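## Task

A 3D-printed bracket sits on the table with at least one ribbed support block still attached beneath its overhangs; the blocks are the same plastic and colour as the bracket. Detach every support block and place each one wholly inside the walls of the scrap tray, leaving the bracket resting on the table at the end. The bracket has two thin legs, one beneath each end of the top bar; if either of them is snapped off, the task fails. The 'finished part' picture shows only the bracket, so anything it shows is part of the bracket, not support. The 'sliced job' picture shows the print as made, with supports coloured in greens; some may already be gone, and some may be hidden behind the bracket or another block. Both pictures place the same end of the top bar on the left.

## Robot and tools

Robot: two arms, left_arm and right_arm, each with a parallel two-finger gripper. Fingers point along the gripper's own +z and close along its y. The reported end_effector_position is the point between the finger pads, about 5 mm back from the tips. Cameras: cam_left_wrist then cam_right_wrist, each 896x504, mounted on the wrists.

Scene frame: origin at table-top height, midway between the two nominal arm bases; +x points out over the table, +z up, and left_arm sits on the +y side (arm names do not match image sides). Positions are in metres, orientations as end_effector_quat_wxyz. Printed positions can be a little off, more at long reach. A BASES line, if present, gives calibrated base places.

Row layout (used by execute_actions and move): one flat list of 14 numbers, each in [-1, 1], always for both arms: dx, dy, dz, rx, ry, rz, opening of left_arm, then the same seven for right_arm. dx..rz are an offset, not a pose: they are added to that arm's Hand target as it stood when the action or move began, along scene-frame axes, with rotation about the Hand target position. Scale: 1.0 equals 0.6 m for dx/dy/dz and 180 degrees for rx/ry/rz; rx, ry, rz form one rotation vector. Opening is absolute: +1 fully open (0.070 m), -1 closed; a full close needs about 1 s. Sending six zeros for an arm re-commands its current Hand target. A 0 in the opening slot is a real command (half open), so resend the present opening to leave a gripper unchanged.

execute_actions(actions, cameras): actions is a list of actions; each action is a table of up to 15 rows, one row per 1/30 s step, and a short table repeats its last row to fill 15 steps. Every row in an action is measured from the action's start pose, not from the row before, and each new action starts from the then-current Hand target, so repeating an offset moves further. An empty list just reports state and images. cameras picks which images return (omitted/null/["all"] = all, [] = none; unknown names invalidate the call).

move(target, speed, blend, opening_speed, blocking, cameras): straight-line path for each gripper toward target, which is one 14-number row or a list of up to 15 rows differing only in offsets; all rows count from the same starting Hand targets. speed is top path speed in m/s, 0.002 to 0.5 (default 0.25), rotation capped at twice that in rad/s; one value or one per target. blend (m) rounds corners between listed targets. opening_speed (per second on the -1..+1 scale, at least 0.2) ramps the fingers; otherwise the opening is sent at once. Paths last at least 0.5 s and are cut at 10 s. There is no obstacle avoidance, and the gripper lags and may overshoot speed, especially with a nearly straight arm. With blocking=false the result arrives after about 0.5 s and the move continues; call wait or stop before sending anything else. The result adds a move: line: done (at rest within 3 mm and 2 degrees), off_target, moving, held (a check withheld steps or the clearance check halted the path), or fault; limits=paced means a commanded pose was clipped, limits=held means steps were withheld. done/off_target say nothing about contact.

wait(seconds 0 to 10): lets time pass with last commands held; a running move continues. stop(): brakes the running move. zoom_image(camera, region [x0,y0,x1,y1], at most 504x504 px) gives a detailed crop of a wrist camera's latest image. show_instructions(): displays the reference pictures. finished_scene(scene, check): called twice in separate replies; the first only records your check of each condition, the second ends the scene and reports success.

Controller behaviour: each step the commanded pose is clipped to within 70 mm and 16 degrees of the measured gripper pose, then reached by damped inverse kinematics (position preferred). Hand target in results is the last, possibly clipped, command; plan further offsets from it. A blocked gripper keeps pushing toward its Hand target until you command that target back past the gripper. Near the waist axis a small motion can swing the whole arm. Joints move at most 3 rad/s.

Gripping: grip_measured is on the opening scale. To hold, command about 0.05 below the reading at first contact (less for a gentler grip). Pieces under about 2 mm wide get less force. Pads give roughly 20 N each; fast closing can squeeze harder.

Hazards: contact torque at a joint's load limit (waist, shoulder, elbow 20.2 N m; forearm roll, wrist pitch, wrist roll 7.04 N m, whose motors only supply about 4 N m) triggers a 10 s TORQUE FAULT for that arm. Sustained load, stretched posture or pushing at unreachable poses heats motors; MOTOR HOT appears at 65 °C and at 80 °C the arm drops (OVER-TEMPERATURE FAULT). The clearance check may withhold commands that bring arms close ("pose unreachable") but does not always prevent collisions; arm-to-arm hits can end the scene. Loose objects may get nudged occasionally. Avoid dropping or slamming parts, fast impacts, hard presses, letting anything fall off the table, and any force on the bracket's thin leg or legs. Joint ranges (rad): waist ±2.618, shoulder 0 to 3.140, elbow -2.967 to 0 (straight at -2.831), forearm roll ±1.745, wrist pitch ±1.220, wrist roll ±2.094. Joint torque readings include gravity, have offsets and noise, and are positive toward larger joint angles.

Each tool is called after ">>>" in YAML: its name, and indented under it one key for each argument.

Reference images:

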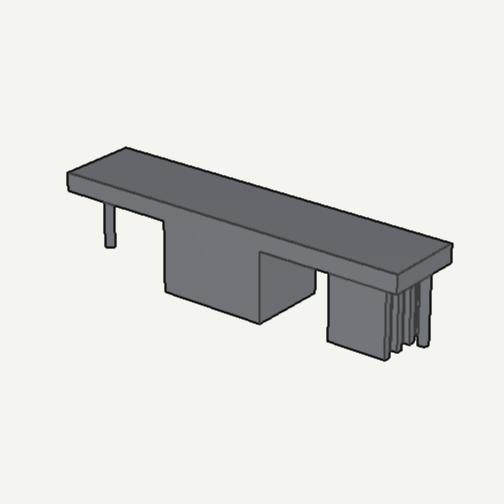

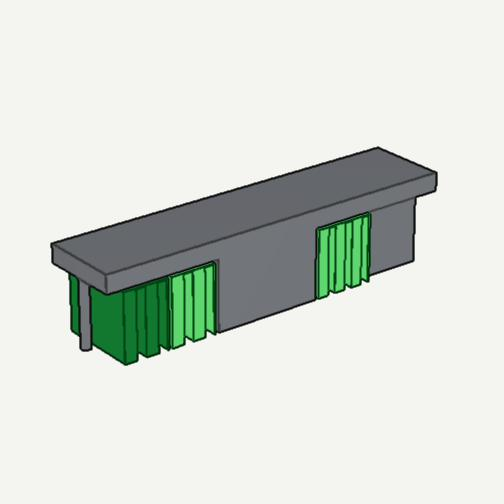

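## Session

>>> execute_actions:
  actions: []

>>> show_instructions:

Scene clock: 0.00 s.
left_arm: end_effector_position=(+0.3291, +0.0767, +0.2257) grip_measured=+1.00 end_effector_quat_wxyz=(+0.202, +0.173, +0.964, -0.017) | right_arm: end_effector_position=(+0.4479, -0.6300, +0.2711) grip_measured=+1.00 end_effector_quat_wxyz=(+0.430, +0.625, +0.619, -0.202)
Joint positions: left_arm=[-0.449 1.555 -1.473 0.084 1.177 -0.117 0.07] | right_arm=[-0.414 1.926 -1.825 -0.836 0.939 1.443 0.07]
Joint torques (N m): no reading
Motor temperatures (°C): left_arm=[33 37 35 35 34 33] | right_arm=[33 33 32 34 36 32]
Hand target: left_arm +0.3291, +0.0767, +0.2257; +0.202, +0.173, +0.964, -0.017 | right_arm +0.4479, -0.6300, +0.2711; +0.430, +0.625, +0.619, -0.202
Tool commands: left_gripper/opening=+1.0 right_gripper/opening=+1.0

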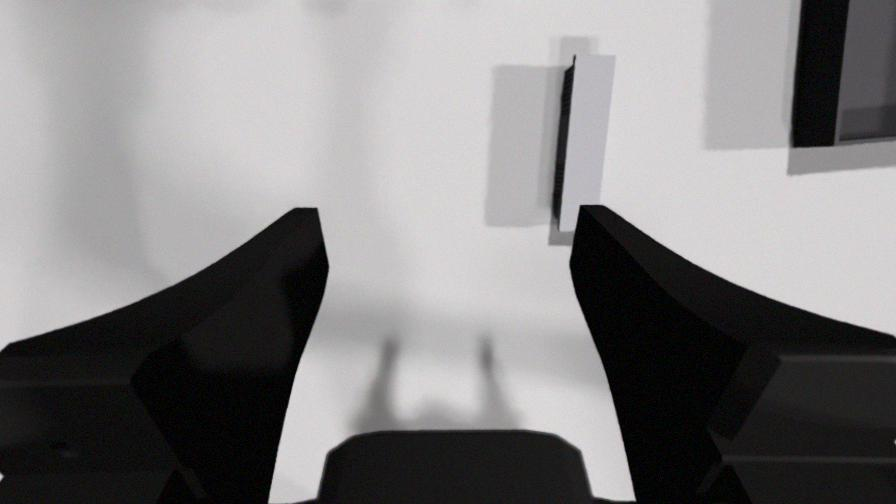

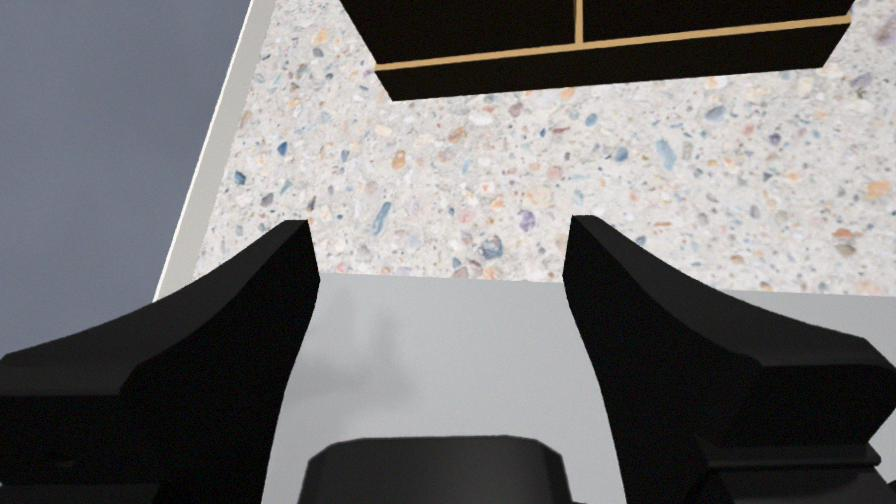

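Reference images for this scene: finished part, sliced job.

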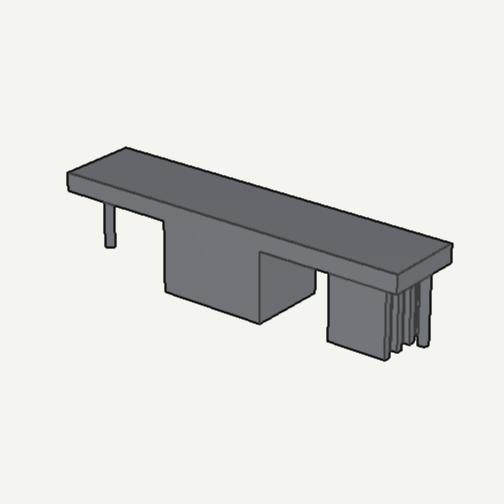

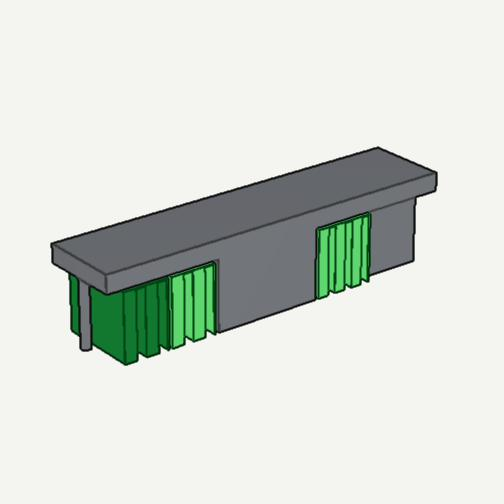

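>>> zoom_image:
  camera: "cam_left_wrist"
  region: [460, 20, 720, 260]

>>> zoom_image:
  camera: "cam_left_wrist"
  region: [392, 0, 896, 284]

Scaled by 1.938 from the camera's 896x504 image, which has a finer 1280x720 frame.

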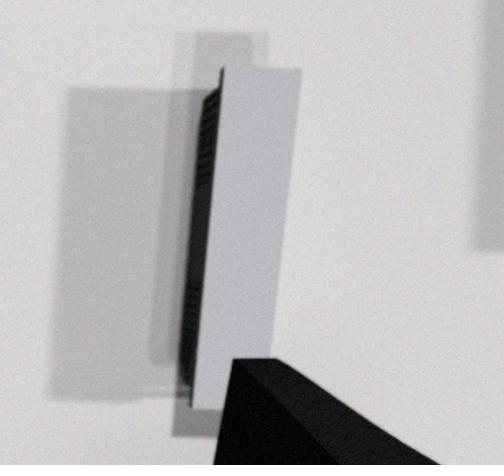

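Scaled by 1.000.

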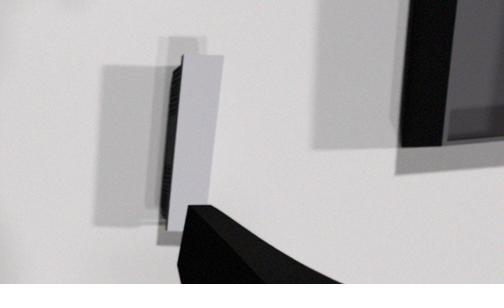

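>>> move:
  target: [0.05, -0.078, -0.21, -0.1269, 0.1060, 0.4695, 1.0, -0.1965, 0.7167, -0.0352, -0.0118, 0.1855, 0.5712, 1.0]
  speed: 0.3

Scene clock: 123.50 s.
left_arm: end_effector_position=(+0.3598, +0.0275, +0.1010) grip_measured=+1.00 end_effector_quat_wxyz=(+0.040, -0.554, +0.828, -0.078) | right_arm: end_effector_position=(+0.3278, -0.1997, +0.2541) grip_measured=+1.00 end_effector_quat_wxyz=(+0.261, -0.167, +0.949, +0.049)
Joint positions: left_arm=[-0.479 1.932 -1.541 -0.005 1.092 -1.665 0.07] | right_arm=[0.302 1.241 -1.233 0.043 1.113 -0.071 0.07]
Joint torques (N m): left_arm=[0.93 -8.38 -6.13 0.01 -0.32 0.18] | right_arm=[-0.6 -3.59 -4.27 -0.12 -0.53 0.16]
Motor temperatures (°C): left_arm=[33 39 37 35 35 33] | right_arm=[32 40 34 35 36 32]
Hand target: left_arm +0.3598, +0.0276, +0.1012; +0.040, -0.554, +0.828, -0.078 | right_arm +0.3280, -0.2004, +0.2540; +0.262, -0.166, +0.950, +0.049
Off the commanded pose: left_arm 0.003 m, 0 deg | right_arm 0.005 m, 0 deg.
move: off_target (right_arm)

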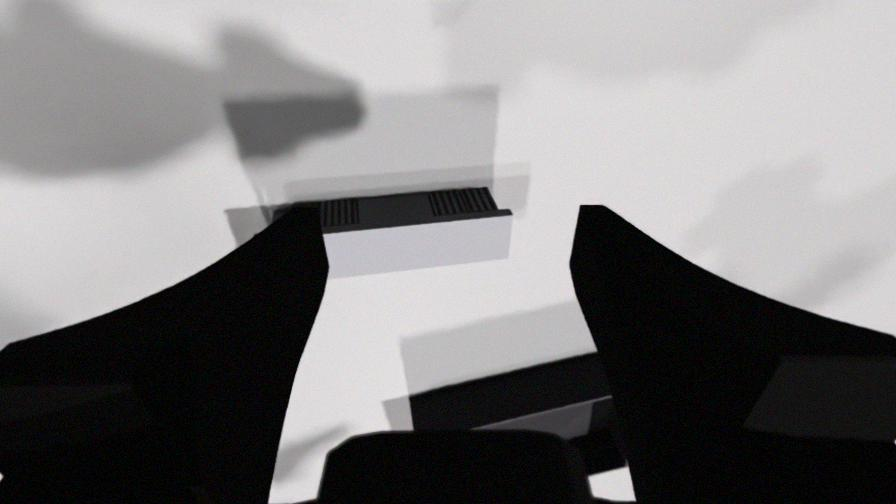

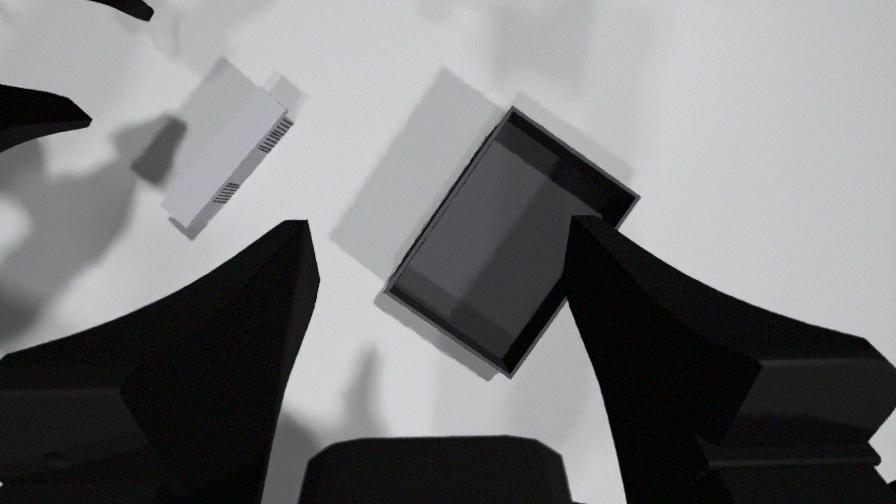

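>>> zoom_image:
  camera: "cam_left_wrist"
  region: [300, 160, 560, 306]

>>> zoom_image:
  camera: "cam_right_wrist"
  region: [140, 60, 320, 250]

Scaled by 1.938 from the camera's 896x504 image, which has a finer 1280x720 frame.

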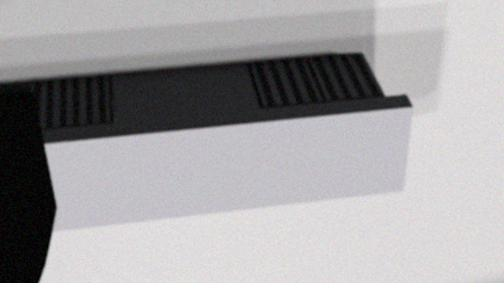

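Scaled by 2.653 from the camera's 896x504 image, which has a finer 1280x720 frame.

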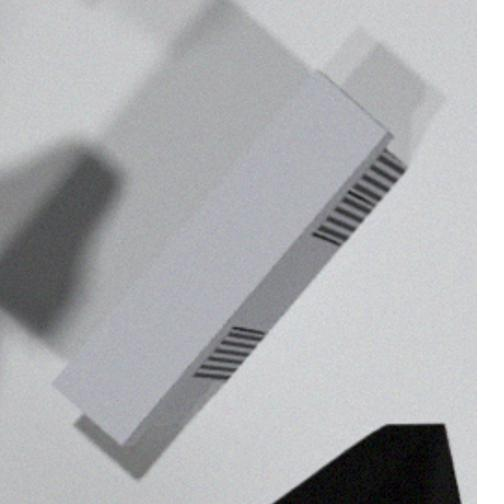

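>>> move:
  target: [-0.0347, -0.0225, -0.0517, 0, 0, 0, 1.0, -0.015, 0.2323, -0.29, 0.1481, -0.1525, 0.2649, 1.0]
  speed: 0.2

Scene clock: 437.30 s.
left_arm: end_effector_position=(+0.3393, +0.0131, +0.0702) grip_measured=+1.00 end_effector_quat_wxyz=(+0.040, -0.553, +0.828, -0.078) | right_arm: end_effector_position=(+0.3162, -0.0574, +0.0793) grip_measured=+1.00 end_effector_quat_wxyz=(+0.322, -0.488, +0.750, +0.309)
Joint positions: left_arm=[-0.539 1.926 -1.404 0.008 0.96 -1.728 0.07] | right_arm=[0.279 1.71 -0.712 1.469 0.787 -2.085 0.07]
Joint torques (N m): left_arm=[-0.24 -7.89 -5.22 0.1 -0.32 0.1] | right_arm=[-0.87 -6.49 -3.42 0.48 0.47 -0.01]
Motor temperatures (°C): left_arm=[32 44 36 34 34 33] | right_arm=[32 35 33 34 37 32]
Hand target: left_arm +0.3394, +0.0131, +0.0703; +0.040, -0.553, +0.828, -0.078 | right_arm +0.3166, -0.0580, +0.0791; +0.444, -0.477, +0.686, +0.323
Off the commanded pose: left_arm 0.001 m, 0 deg | right_arm 0.005 m, 18 deg; orientation clipped.
joint sent to its limit (right arm) — joint 6 (wrist roll), lower limit. The joint targets are off in position and orientation.
move: off_target (right_arm); limits=paced

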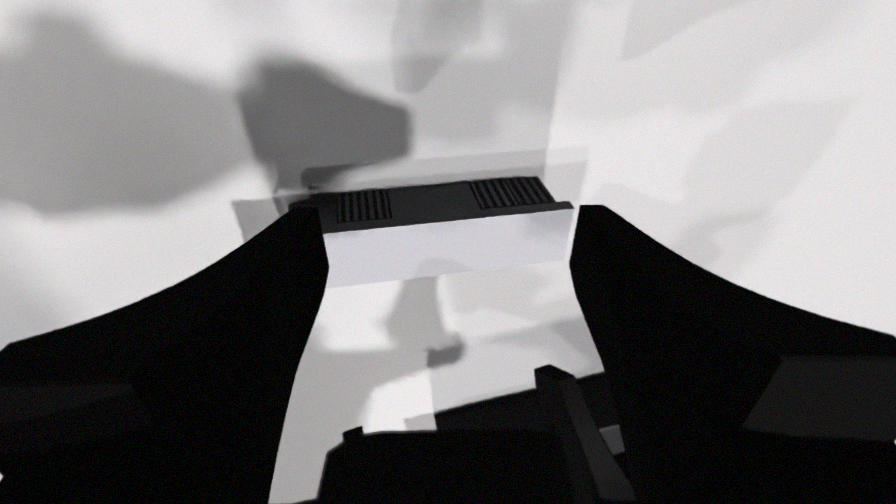

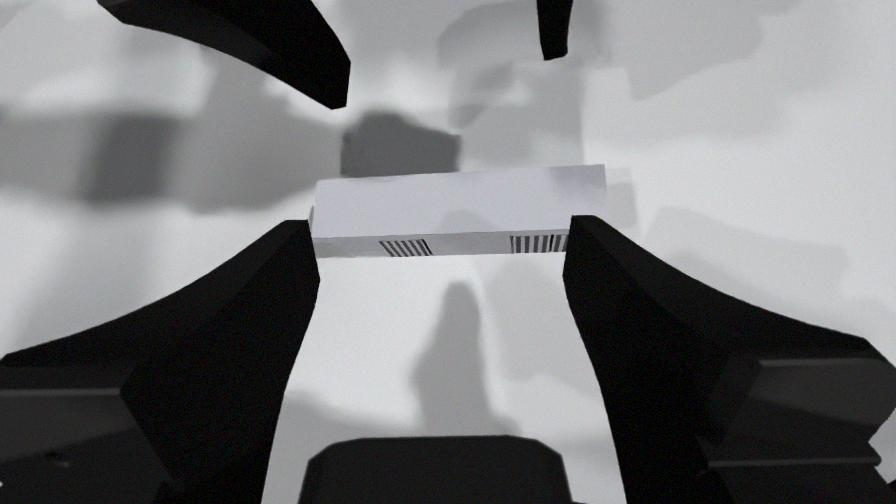

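>>> zoom_image:
  camera: "cam_left_wrist"
  region: [300, 150, 600, 300]

>>> zoom_image:
  camera: "cam_right_wrist"
  region: [290, 140, 630, 290]

Scaled by 1.680 from the camera's 896x504 image, which has a finer 1280x720 frame.

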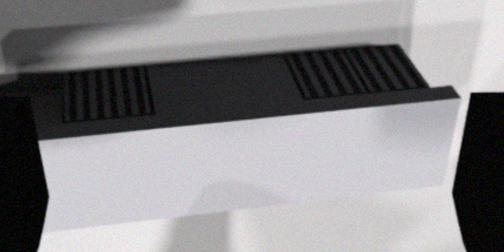

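Scaled by 1.482 from the camera's 896x504 image, which has a finer 1280x720 frame.

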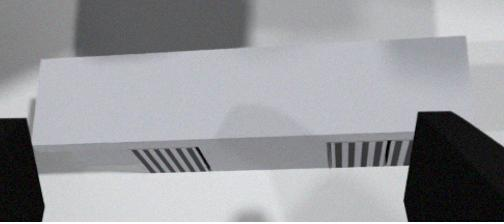

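>>> zoom_image:
  camera: "cam_left_wrist"
  region: [440, 160, 600, 280]

>>> zoom_image:
  camera: "cam_left_wrist"
  region: [310, 160, 470, 300]

>>> zoom_image:
  camera: "cam_right_wrist"
  region: [300, 150, 460, 270]

>>> zoom_image:
  camera: "cam_right_wrist"
  region: [460, 150, 620, 270]

Scaled by 3.150 from the camera's 896x504 image, which has a finer 1280x720 frame.

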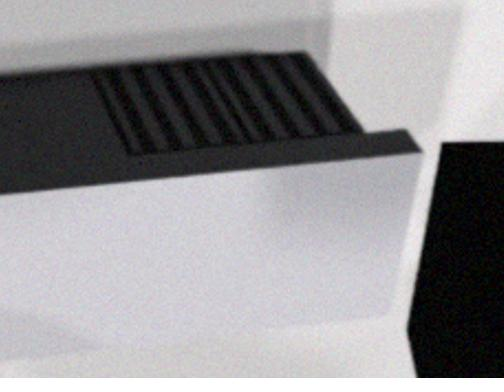

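Scaled by 3.150 from the camera's 896x504 image, which has a finer 1280x720 frame.

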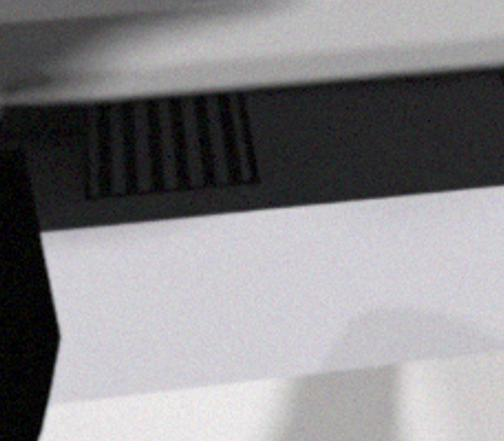

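Scaled by 3.150 from the camera's 896x504 image, which has a finer 1280x720 frame.

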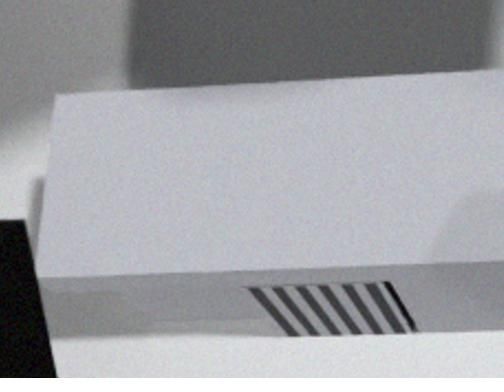

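Scaled by 3.150 from the camera's 896x504 image, which has a finer 1280x720 frame.

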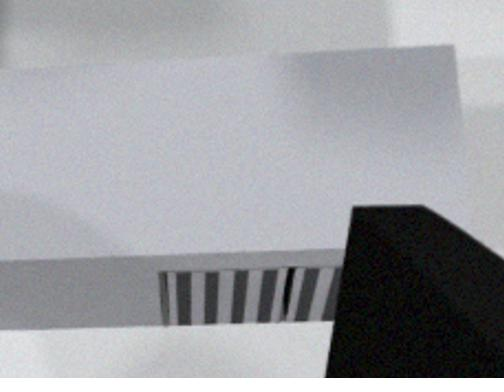

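>>> move:
  target:
    - [0, 0, 0.02, 0, 0, 0, 1.0, -0.111, -0.12, 0.2015, -0.1478, 0.0991, -0.1734, 1.0]
    - [-0.0107, -0.0435, 0.0178, 0.0640, -0.0123, -0.4848, 1.0, -0.1027, -0.0867, 0.1182, -0.0899, 0.0537, -0.1607, 1.0]
  speed: 0.2
  blend: 0.02

Scene clock: 639.07 s.
left_arm: end_effector_position=(+0.3337, -0.0127, +0.0818) grip_measured=+1.00 end_effector_quat_wxyz=(+0.040, +0.177, +0.983, -0.018) | right_arm: end_effector_position=(+0.2552, -0.1097, +0.1521) grip_measured=+1.00 end_effector_quat_wxyz=(+0.384, -0.317, +0.856, +0.141)
Joint positions: left_arm=[-0.595 2.009 -1.596 0 1.156 -0.245 0.07] | right_arm=[0.707 1.014 -0.502 0.043 0.303 -0.055 0.07]
Joint torques (N m): left_arm=[-0.25 -7.86 -5.87 -0.01 -0.29 0.04] | right_arm=[0.43 -1.44 -4.22 0.13 -0.48 -0.06]
Motor temperatures (°C): left_arm=[32 41 37 34 34 33] | right_arm=[32 37 32 34 36 32]
Hand target: left_arm +0.3337, -0.0126, +0.0817; +0.040, +0.177, +0.983, -0.018 | right_arm +0.2551, -0.1096, +0.1521; +0.384, -0.317, +0.856, +0.141
Off the commanded pose: left_arm 0.001 m, 0 deg | right_arm 0.002 m, 0 deg.
move: done

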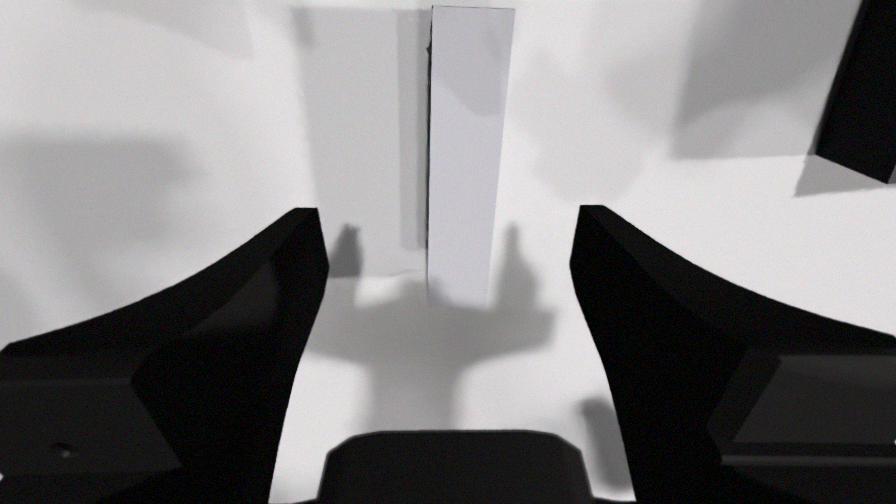

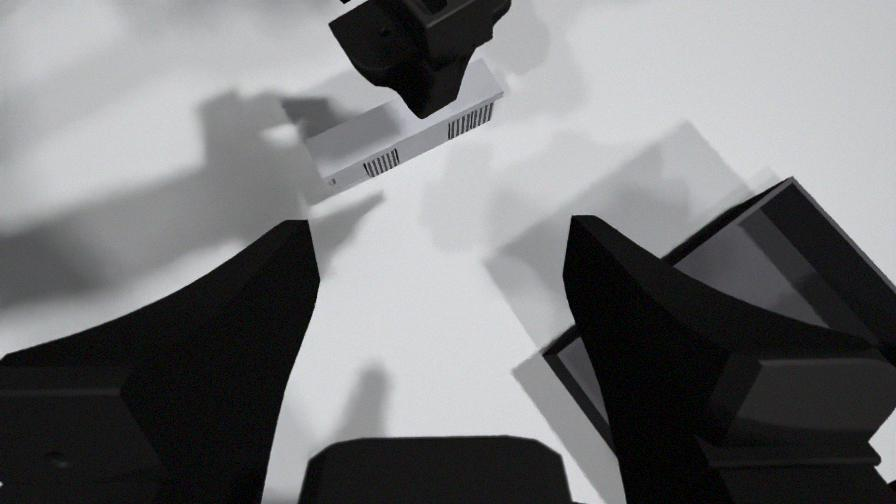

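>>> zoom_image:
  camera: "cam_right_wrist"
  region: [280, 30, 520, 220]

>>> zoom_image:
  camera: "cam_right_wrist"
  region: [290, 70, 410, 220]

>>> zoom_image:
  camera: "cam_right_wrist"
  region: [400, 40, 520, 160]

>>> zoom_image:
  camera: "cam_left_wrist"
  region: [380, 0, 580, 320]

Scaled by 2.100 from the camera's 896x504 image, which has a finer 1280x720 frame.

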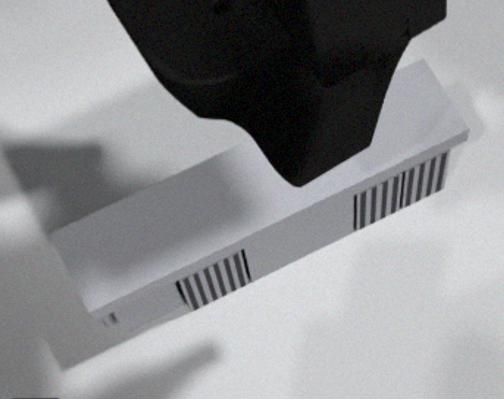

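Scaled by 3.360 from the camera's 896x504 image, which has a finer 1280x720 frame.

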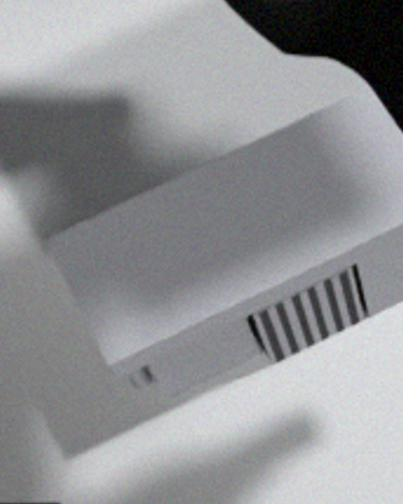

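Scaled by 4.200 from the camera's 896x504 image, which has a finer 1280x720 frame.

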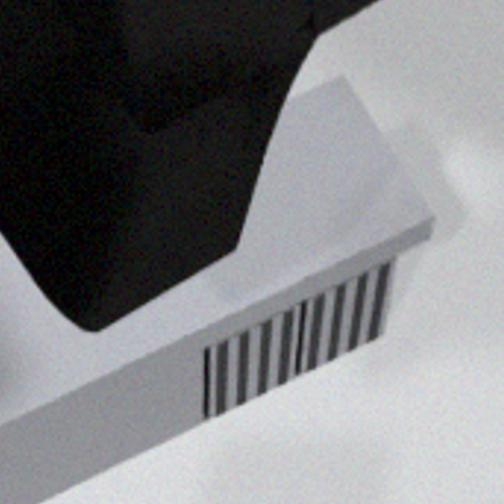

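Scaled by 1.575 from the camera's 896x504 image, which has a finer 1280x720 frame.

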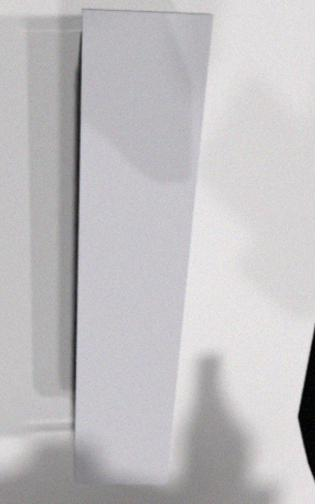

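>>> move:
  target:
    - [-0.0023, -0.0062, -0.0362, 0, 0, -0.0083, 1.0, 0, 0, 0, 0, 0, 0, 1.0]
    - [-0.0023, -0.0062, -0.1162, 0, 0, -0.0083, 1.0, 0, 0, 0, 0, 0, 0, 1.0]
  speed: 0.1

Scene clock: 718.33 s.
left_arm: end_effector_position=(+0.3320, -0.0171, +0.0109) grip_measured=+1.00 end_effector_quat_wxyz=(+0.038, +0.191, +0.981, -0.019) | right_arm: end_effector_position=(+0.2551, -0.1098, +0.1520) grip_measured=+1.00 end_effector_quat_wxyz=(+0.384, -0.317, +0.856, +0.141)
Joint positions: left_arm=[-0.605 2.105 -1.459 -0.003 0.926 -0.226 0.07] | right_arm=[0.707 1.014 -0.502 0.043 0.304 -0.055 0.07]
Joint torques (N m): left_arm=[-0.6 -10.44 -5.74 -0.23 -0.25 0.18] | right_arm=[-0.8 -2.73 -5.1 -0.14 -0.47 0.13]
Motor temperatures (°C): left_arm=[32 45 36 34 34 33] | right_arm=[32 34 34 34 37 32]
Hand target: left_arm +0.3324, -0.0178, +0.0120; +0.040, +0.191, +0.981, -0.019 | right_arm +0.2551, -0.1096, +0.1521; +0.384, -0.317, +0.856, +0.141
Off the commanded pose: left_arm 0.001 m, 0 deg | right_arm 0.000 m, 0 deg.
move: done

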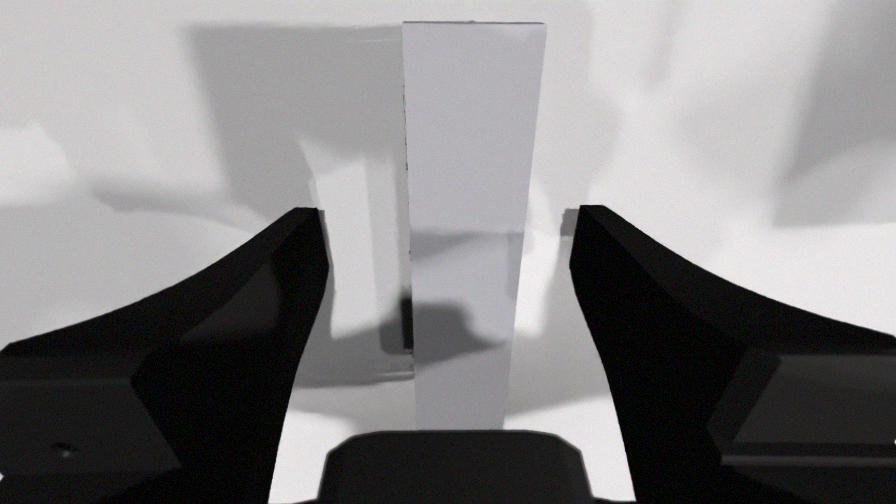

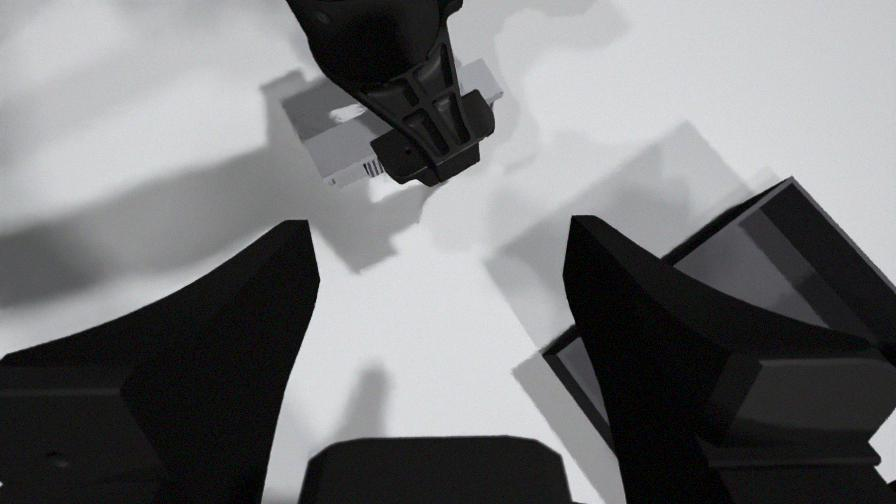

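>>> zoom_image:
  camera: "cam_right_wrist"
  region: [290, 50, 530, 220]

>>> zoom_image:
  camera: "cam_left_wrist"
  region: [300, 0, 620, 440]

Scaled by 2.100 from the camera's 896x504 image, which has a finer 1280x720 frame.

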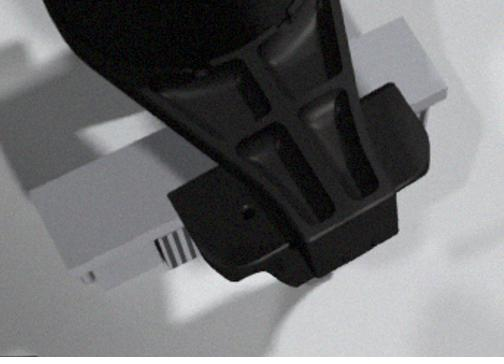

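Scaled by 1.145 from the camera's 896x504 image, which has a finer 1280x720 frame.

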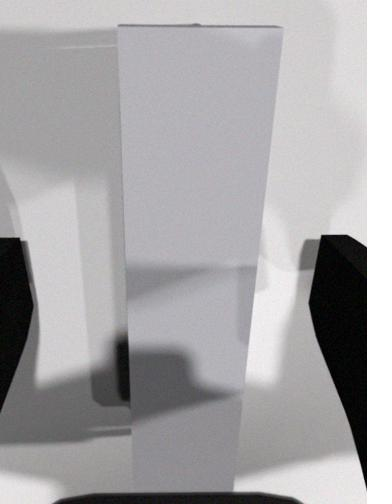

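>>> zoom_image:
  camera: "cam_right_wrist"
  region: [360, 70, 510, 200]

Scaled by 3.360 from the camera's 896x504 image, which has a finer 1280x720 frame.

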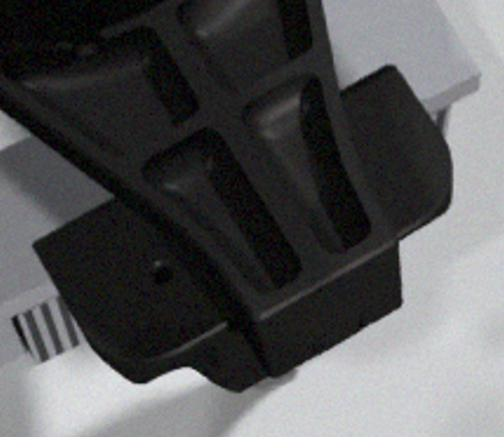

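>>> move:
  target: [-0.0023, -0.006, 0, 0, 0, 0, 0.0, 0, 0, 0, 0, 0, 0, 1.0]
  speed: 0.05
  opening_speed: 0.8

>>> zoom_image:
  camera: "cam_left_wrist"
  region: [300, 0, 620, 440]

Scene clock: 744.50 s.
left_arm: end_effector_position=(+0.3309, -0.0214, +0.0121) grip_measured=+0.00 end_effector_quat_wxyz=(+0.040, +0.191, +0.981, -0.020) | right_arm: end_effector_position=(+0.2551, -0.1098, +0.1520) grip_measured=+1.00 end_effector_quat_wxyz=(+0.384, -0.317, +0.856, +0.141)
Joint positions: left_arm=[-0.615 2.106 -1.466 -0.003 0.929 -0.236 0.035] | right_arm=[0.707 1.014 -0.502 0.043 0.304 -0.055 0.07]
Joint torques (N m): left_arm=[0.29 -8.01 -5.56 0.04 -0.26 0.1] | right_arm=[-0.77 -3.26 -5.09 -0.17 -0.48 0.13]
Motor temperatures (°C): left_arm=[32 45 36 34 34 33] | right_arm=[32 34 34 34 37 32]
Hand target: left_arm +0.3311, -0.0214, +0.0121; +0.040, +0.191, +0.981, -0.019 | right_arm +0.2551, -0.1096, +0.1521; +0.384, -0.317, +0.856, +0.141
Off the commanded pose: left_arm 0.000 m, 0 deg | right_arm 0.000 m, 0 deg.
move: done

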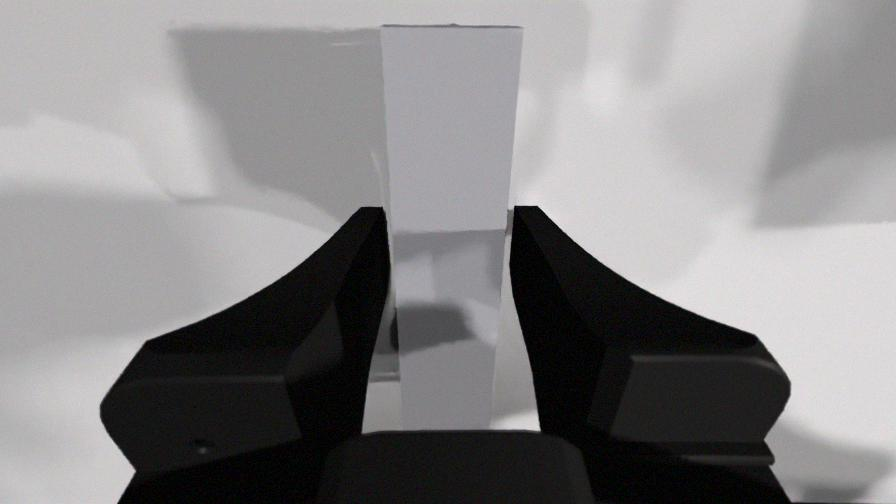

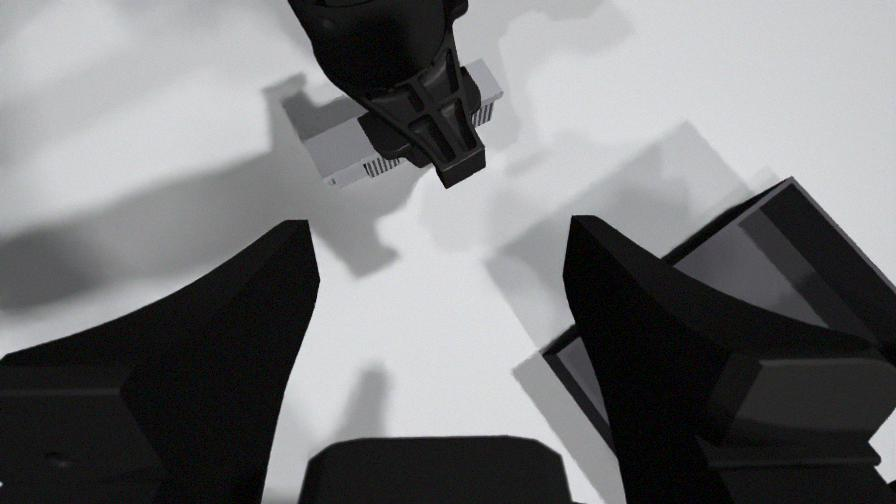

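Scaled by 1.145 from the camera's 896x504 image, which has a finer 1280x720 frame.

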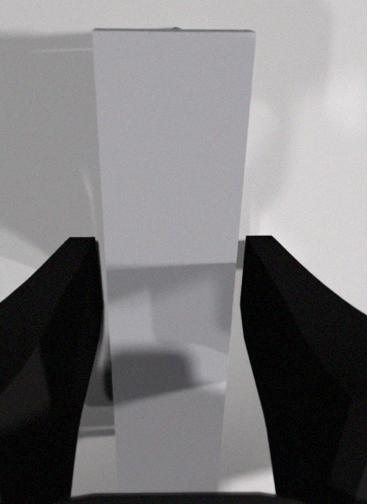

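>>> zoom_image:
  camera: "cam_right_wrist"
  region: [350, 50, 510, 200]

Scaled by 3.150 from the camera's 896x504 image, which has a finer 1280x720 frame.

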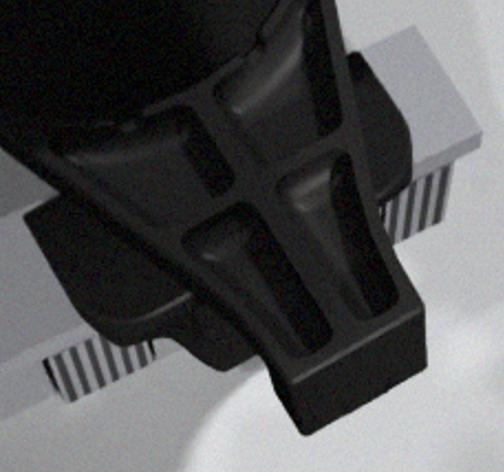

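>>> move:
  target: [0, 0, 0, 0, 0, 0, -0.3, 0, 0, 0, 0, 0, 0, 1.0]
  speed: 0.05
  opening_speed: 0.2

Scene clock: 752.00 s.
left_arm: end_effector_position=(+0.3310, -0.0213, +0.0121) grip_measured=-0.26 end_effector_quat_wxyz=(+0.040, +0.191, +0.981, -0.019) | right_arm: end_effector_position=(+0.2551, -0.1098, +0.1520) grip_measured=+1.00 end_effector_quat_wxyz=(+0.384, -0.317, +0.856, +0.141)
Joint positions: left_arm=[-0.615 2.106 -1.466 -0.002 0.929 -0.236 0.026] | right_arm=[0.707 1.014 -0.502 0.043 0.304 -0.055 0.07]
Joint torques (N m): left_arm=[1.06 -8.02 -4.87 0 -0.33 0.17] | right_arm=[-0.76 -3.28 -5.08 -0.17 -0.49 0.13]
Motor temperatures (°C): left_arm=[32 45 36 34 34 33] | right_arm=[32 34 34 34 37 32]
Hand target: left_arm +0.3311, -0.0214, +0.0121; +0.040, +0.191, +0.981, -0.019 | right_arm +0.2551, -0.1096, +0.1521; +0.384, -0.317, +0.856, +0.141
Off the commanded pose: left_arm 0.000 m, 0 deg | right_arm 0.000 m, 0 deg.
move: done

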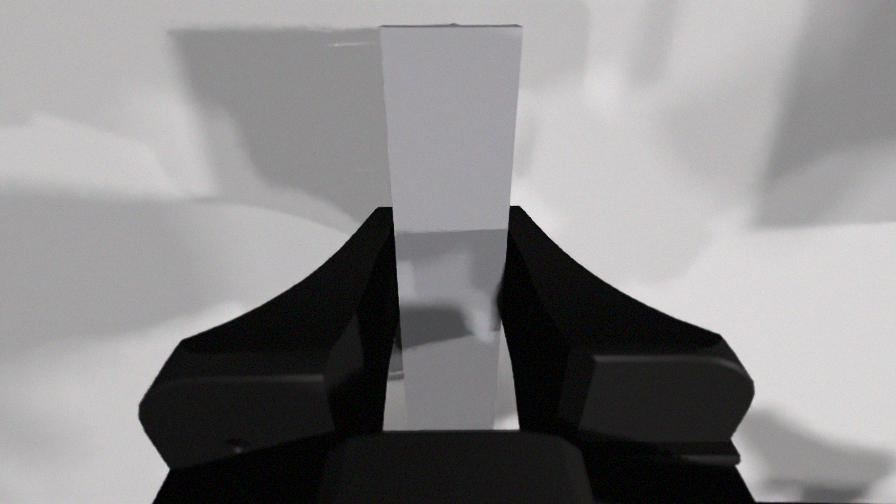

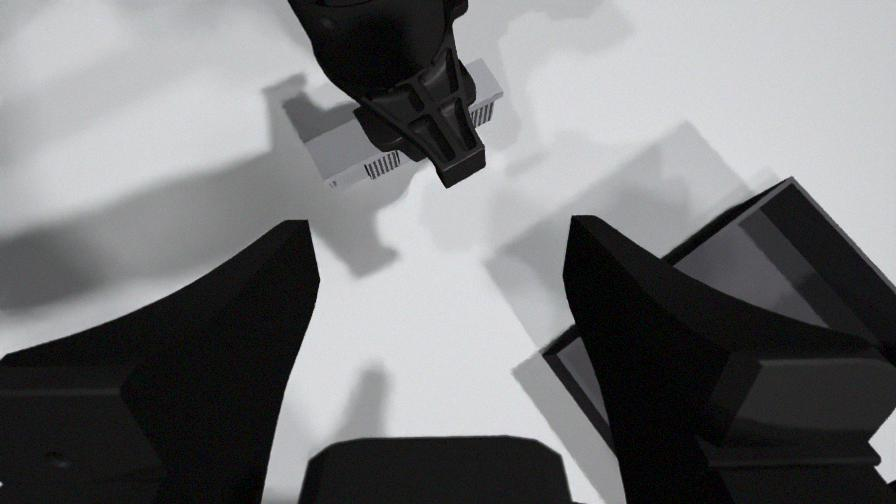

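>>> move:
  target: [0, 0, 0.1, 0, 0, 0, -0.35, 0, 0, 0, 0, 0, 0, 1.0]
  speed: 0.08

>>> zoom_image:
  camera: "cam_right_wrist"
  region: [270, 20, 530, 220]

Scene clock: 804.67 s.
left_arm: end_effector_position=(+0.3313, -0.0209, +0.0730) grip_measured=-0.26 end_effector_quat_wxyz=(+0.041, +0.191, +0.981, -0.020) | right_arm: end_effector_position=(+0.2551, -0.1098, +0.1520) grip_measured=+1.00 end_effector_quat_wxyz=(+0.384, -0.317, +0.856, +0.141)
Joint positions: left_arm=[-0.614 2.026 -1.586 -0.001 1.128 -0.237 0.026] | right_arm=[0.707 1.014 -0.502 0.043 0.304 -0.055 0.07]
Joint torques (N m): left_arm=[1.15 -8.27 -4.85 0.04 -0.41 0.04] | right_arm=[-0.75 -3.25 -5.06 -0.16 -0.5 0.12]
Motor temperatures (°C): left_arm=[32 43 36 34 34 33] | right_arm=[32 34 34 34 37 31]
Hand target: left_arm +0.3311, -0.0202, +0.0721; +0.040, +0.190, +0.981, -0.019 | right_arm +0.2551, -0.1096, +0.1521; +0.384, -0.317, +0.856, +0.141
Off the commanded pose: left_arm 0.001 m, 0 deg | right_arm 0.000 m, 0 deg.
move: done

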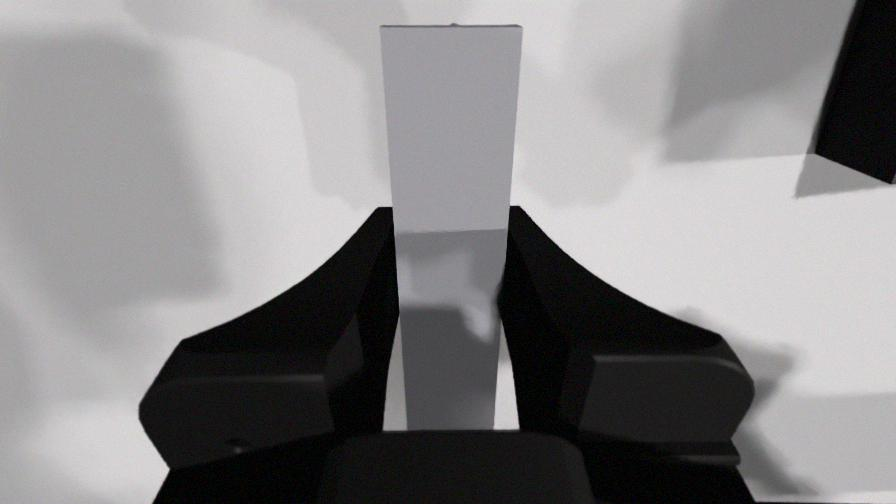

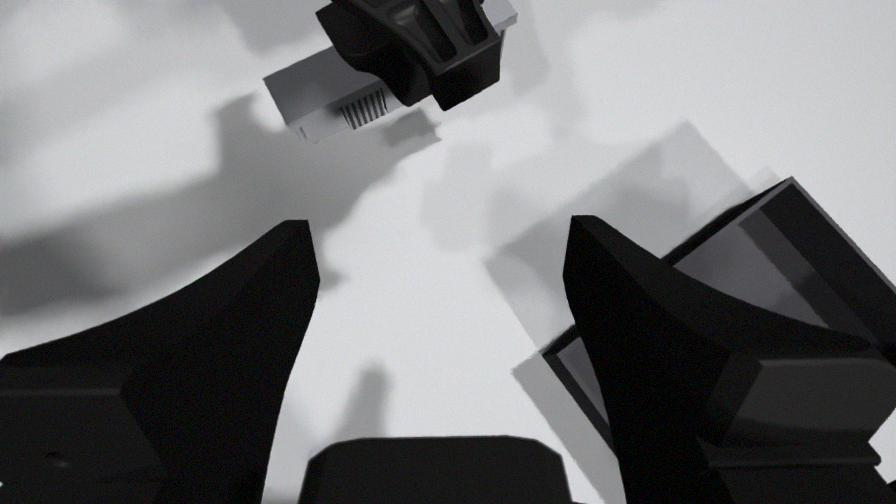

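Scaled by 1.938 from the camera's 896x504 image, which has a finer 1280x720 frame.

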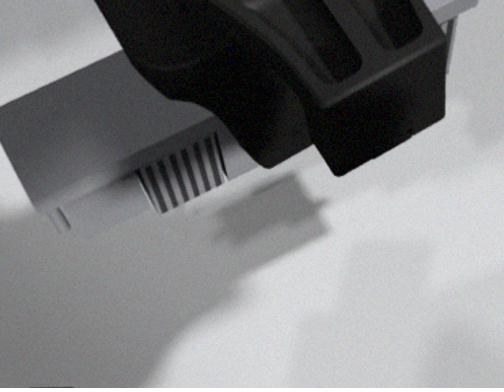

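>>> move:
  target: [-0.0618, 0.3187, 0.0, -0.0161, 0.0458, 0.4624, -0.35, 0, 0, 0, 0, 0, 0, 1.0]
  speed: 0.25

Scene clock: 815.60 s.
left_arm: end_effector_position=(+0.2892, +0.1698, +0.0685) grip_measured=-0.26 end_effector_quat_wxyz=(-0.023, -0.511, +0.859, -0.023) | right_arm: end_effector_position=(+0.2551, -0.1098, +0.1520) grip_measured=+1.00 end_effector_quat_wxyz=(+0.384, -0.317, +0.856, +0.141)
Joint positions: left_arm=[-0.126 1.716 -1.103 -0.076 1.053 -1.169 0.026] | right_arm=[0.707 1.014 -0.502 0.043 0.304 -0.055 0.07]
Joint torques (N m): left_arm=[-0.62 -7.06 -5.1 -0.25 -0.15 0.18] | right_arm=[-0.66 -3.25 -5.03 -0.15 -0.51 0.12]
Motor temperatures (°C): left_arm=[32 43 36 34 34 33] | right_arm=[32 34 34 34 37 31]
Hand target: left_arm +0.2892, +0.1693, +0.0687; -0.023, -0.510, +0.859, -0.024 | right_arm +0.2551, -0.1096, +0.1521; +0.384, -0.317, +0.856, +0.141
Off the commanded pose: left_arm 0.006 m, 1 deg | right_arm 0.000 m, 0 deg.
move: off_target (left_arm)

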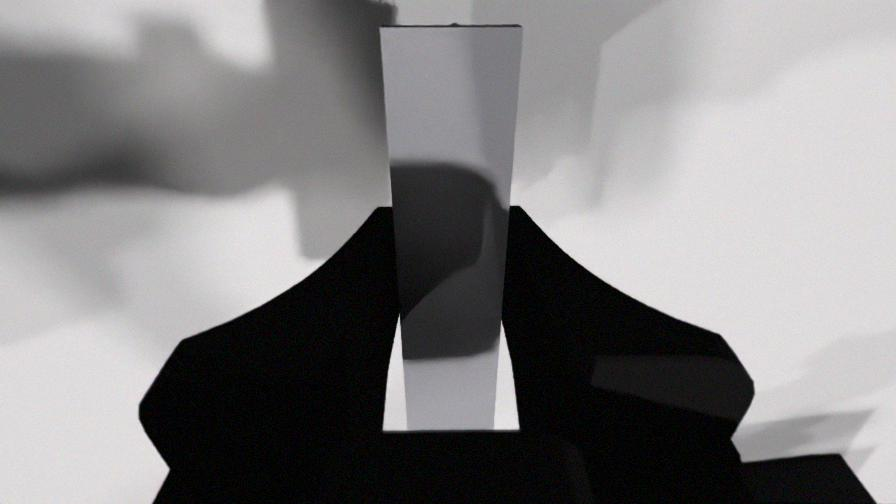

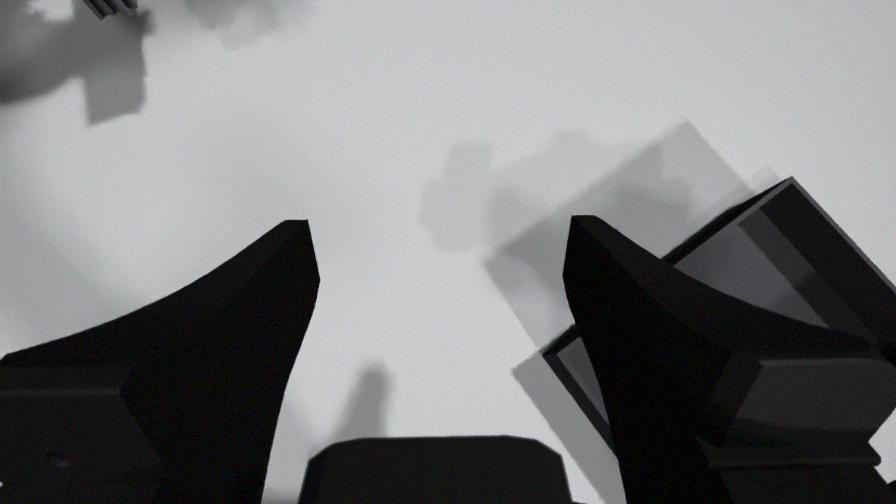

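>>> move:
  target: [0, 0, 0, 0, 0, 0, -0.35, 0.0877, 0.0763, -0.0368, 0.0875, -0.1006, 0, 1.0]
  speed: 0.2

Scene clock: 849.10 s.
left_arm: end_effector_position=(+0.2891, +0.1695, +0.0685) grip_measured=-0.26 end_effector_quat_wxyz=(-0.023, -0.511, +0.859, -0.023) | right_arm: end_effector_position=(+0.3068, -0.0615, +0.1284) grip_measured=+1.00 end_effector_quat_wxyz=(+0.551, -0.281, +0.757, +0.210)
Joint positions: left_arm=[-0.127 1.716 -1.103 -0.076 1.053 -1.169 0.026] | right_arm=[0.713 1.469 -0.295 -0.032 -0.777 0.024 0.07]
Joint torques (N m): left_arm=[-0.62 -5.12 -5.72 0.02 -0.25 0.17] | right_arm=[-0.88 -4.61 -2.29 -0.06 -0.64 0.09]
Motor temperatures (°C): left_arm=[32 41 36 34 34 33] | right_arm=[32 34 34 34 37 31]
Hand target: left_arm +0.2892, +0.1693, +0.0687; -0.023, -0.510, +0.859, -0.024 | right_arm +0.3067, -0.0616, +0.1286; +0.551, -0.281, +0.757, +0.210
Off the commanded pose: left_arm 0.000 m, 0 deg | right_arm 0.003 m, 1 deg.
move: done

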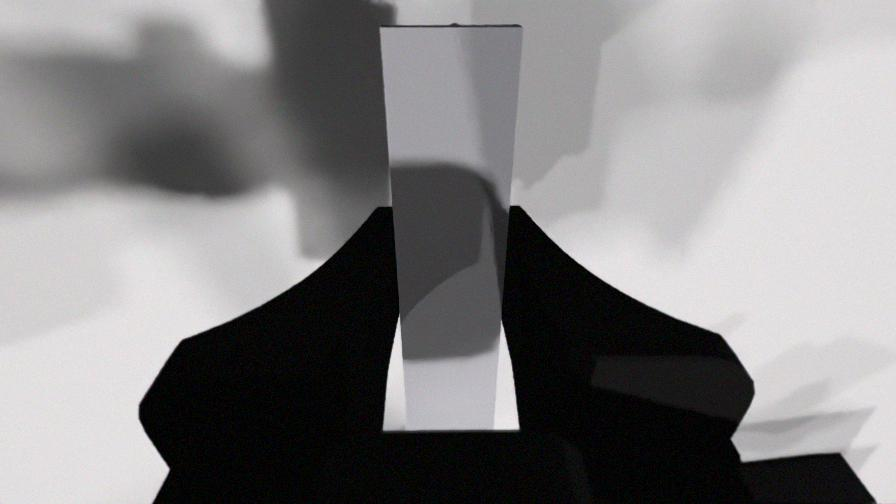

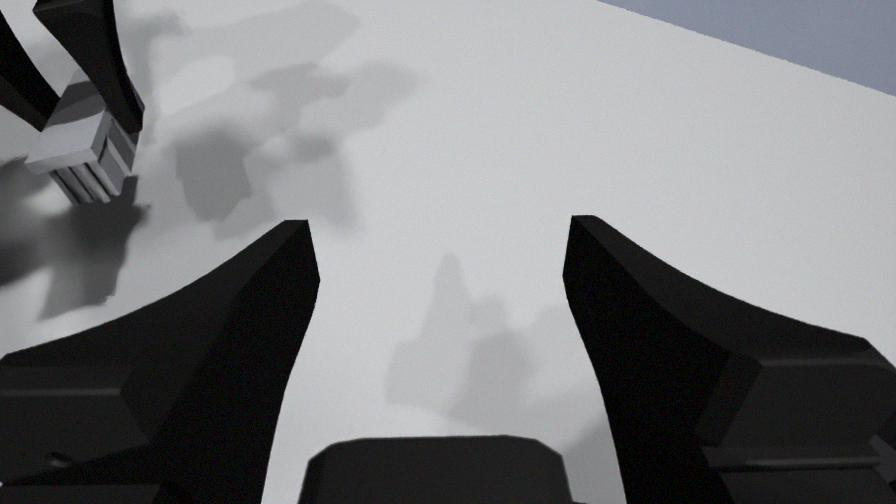

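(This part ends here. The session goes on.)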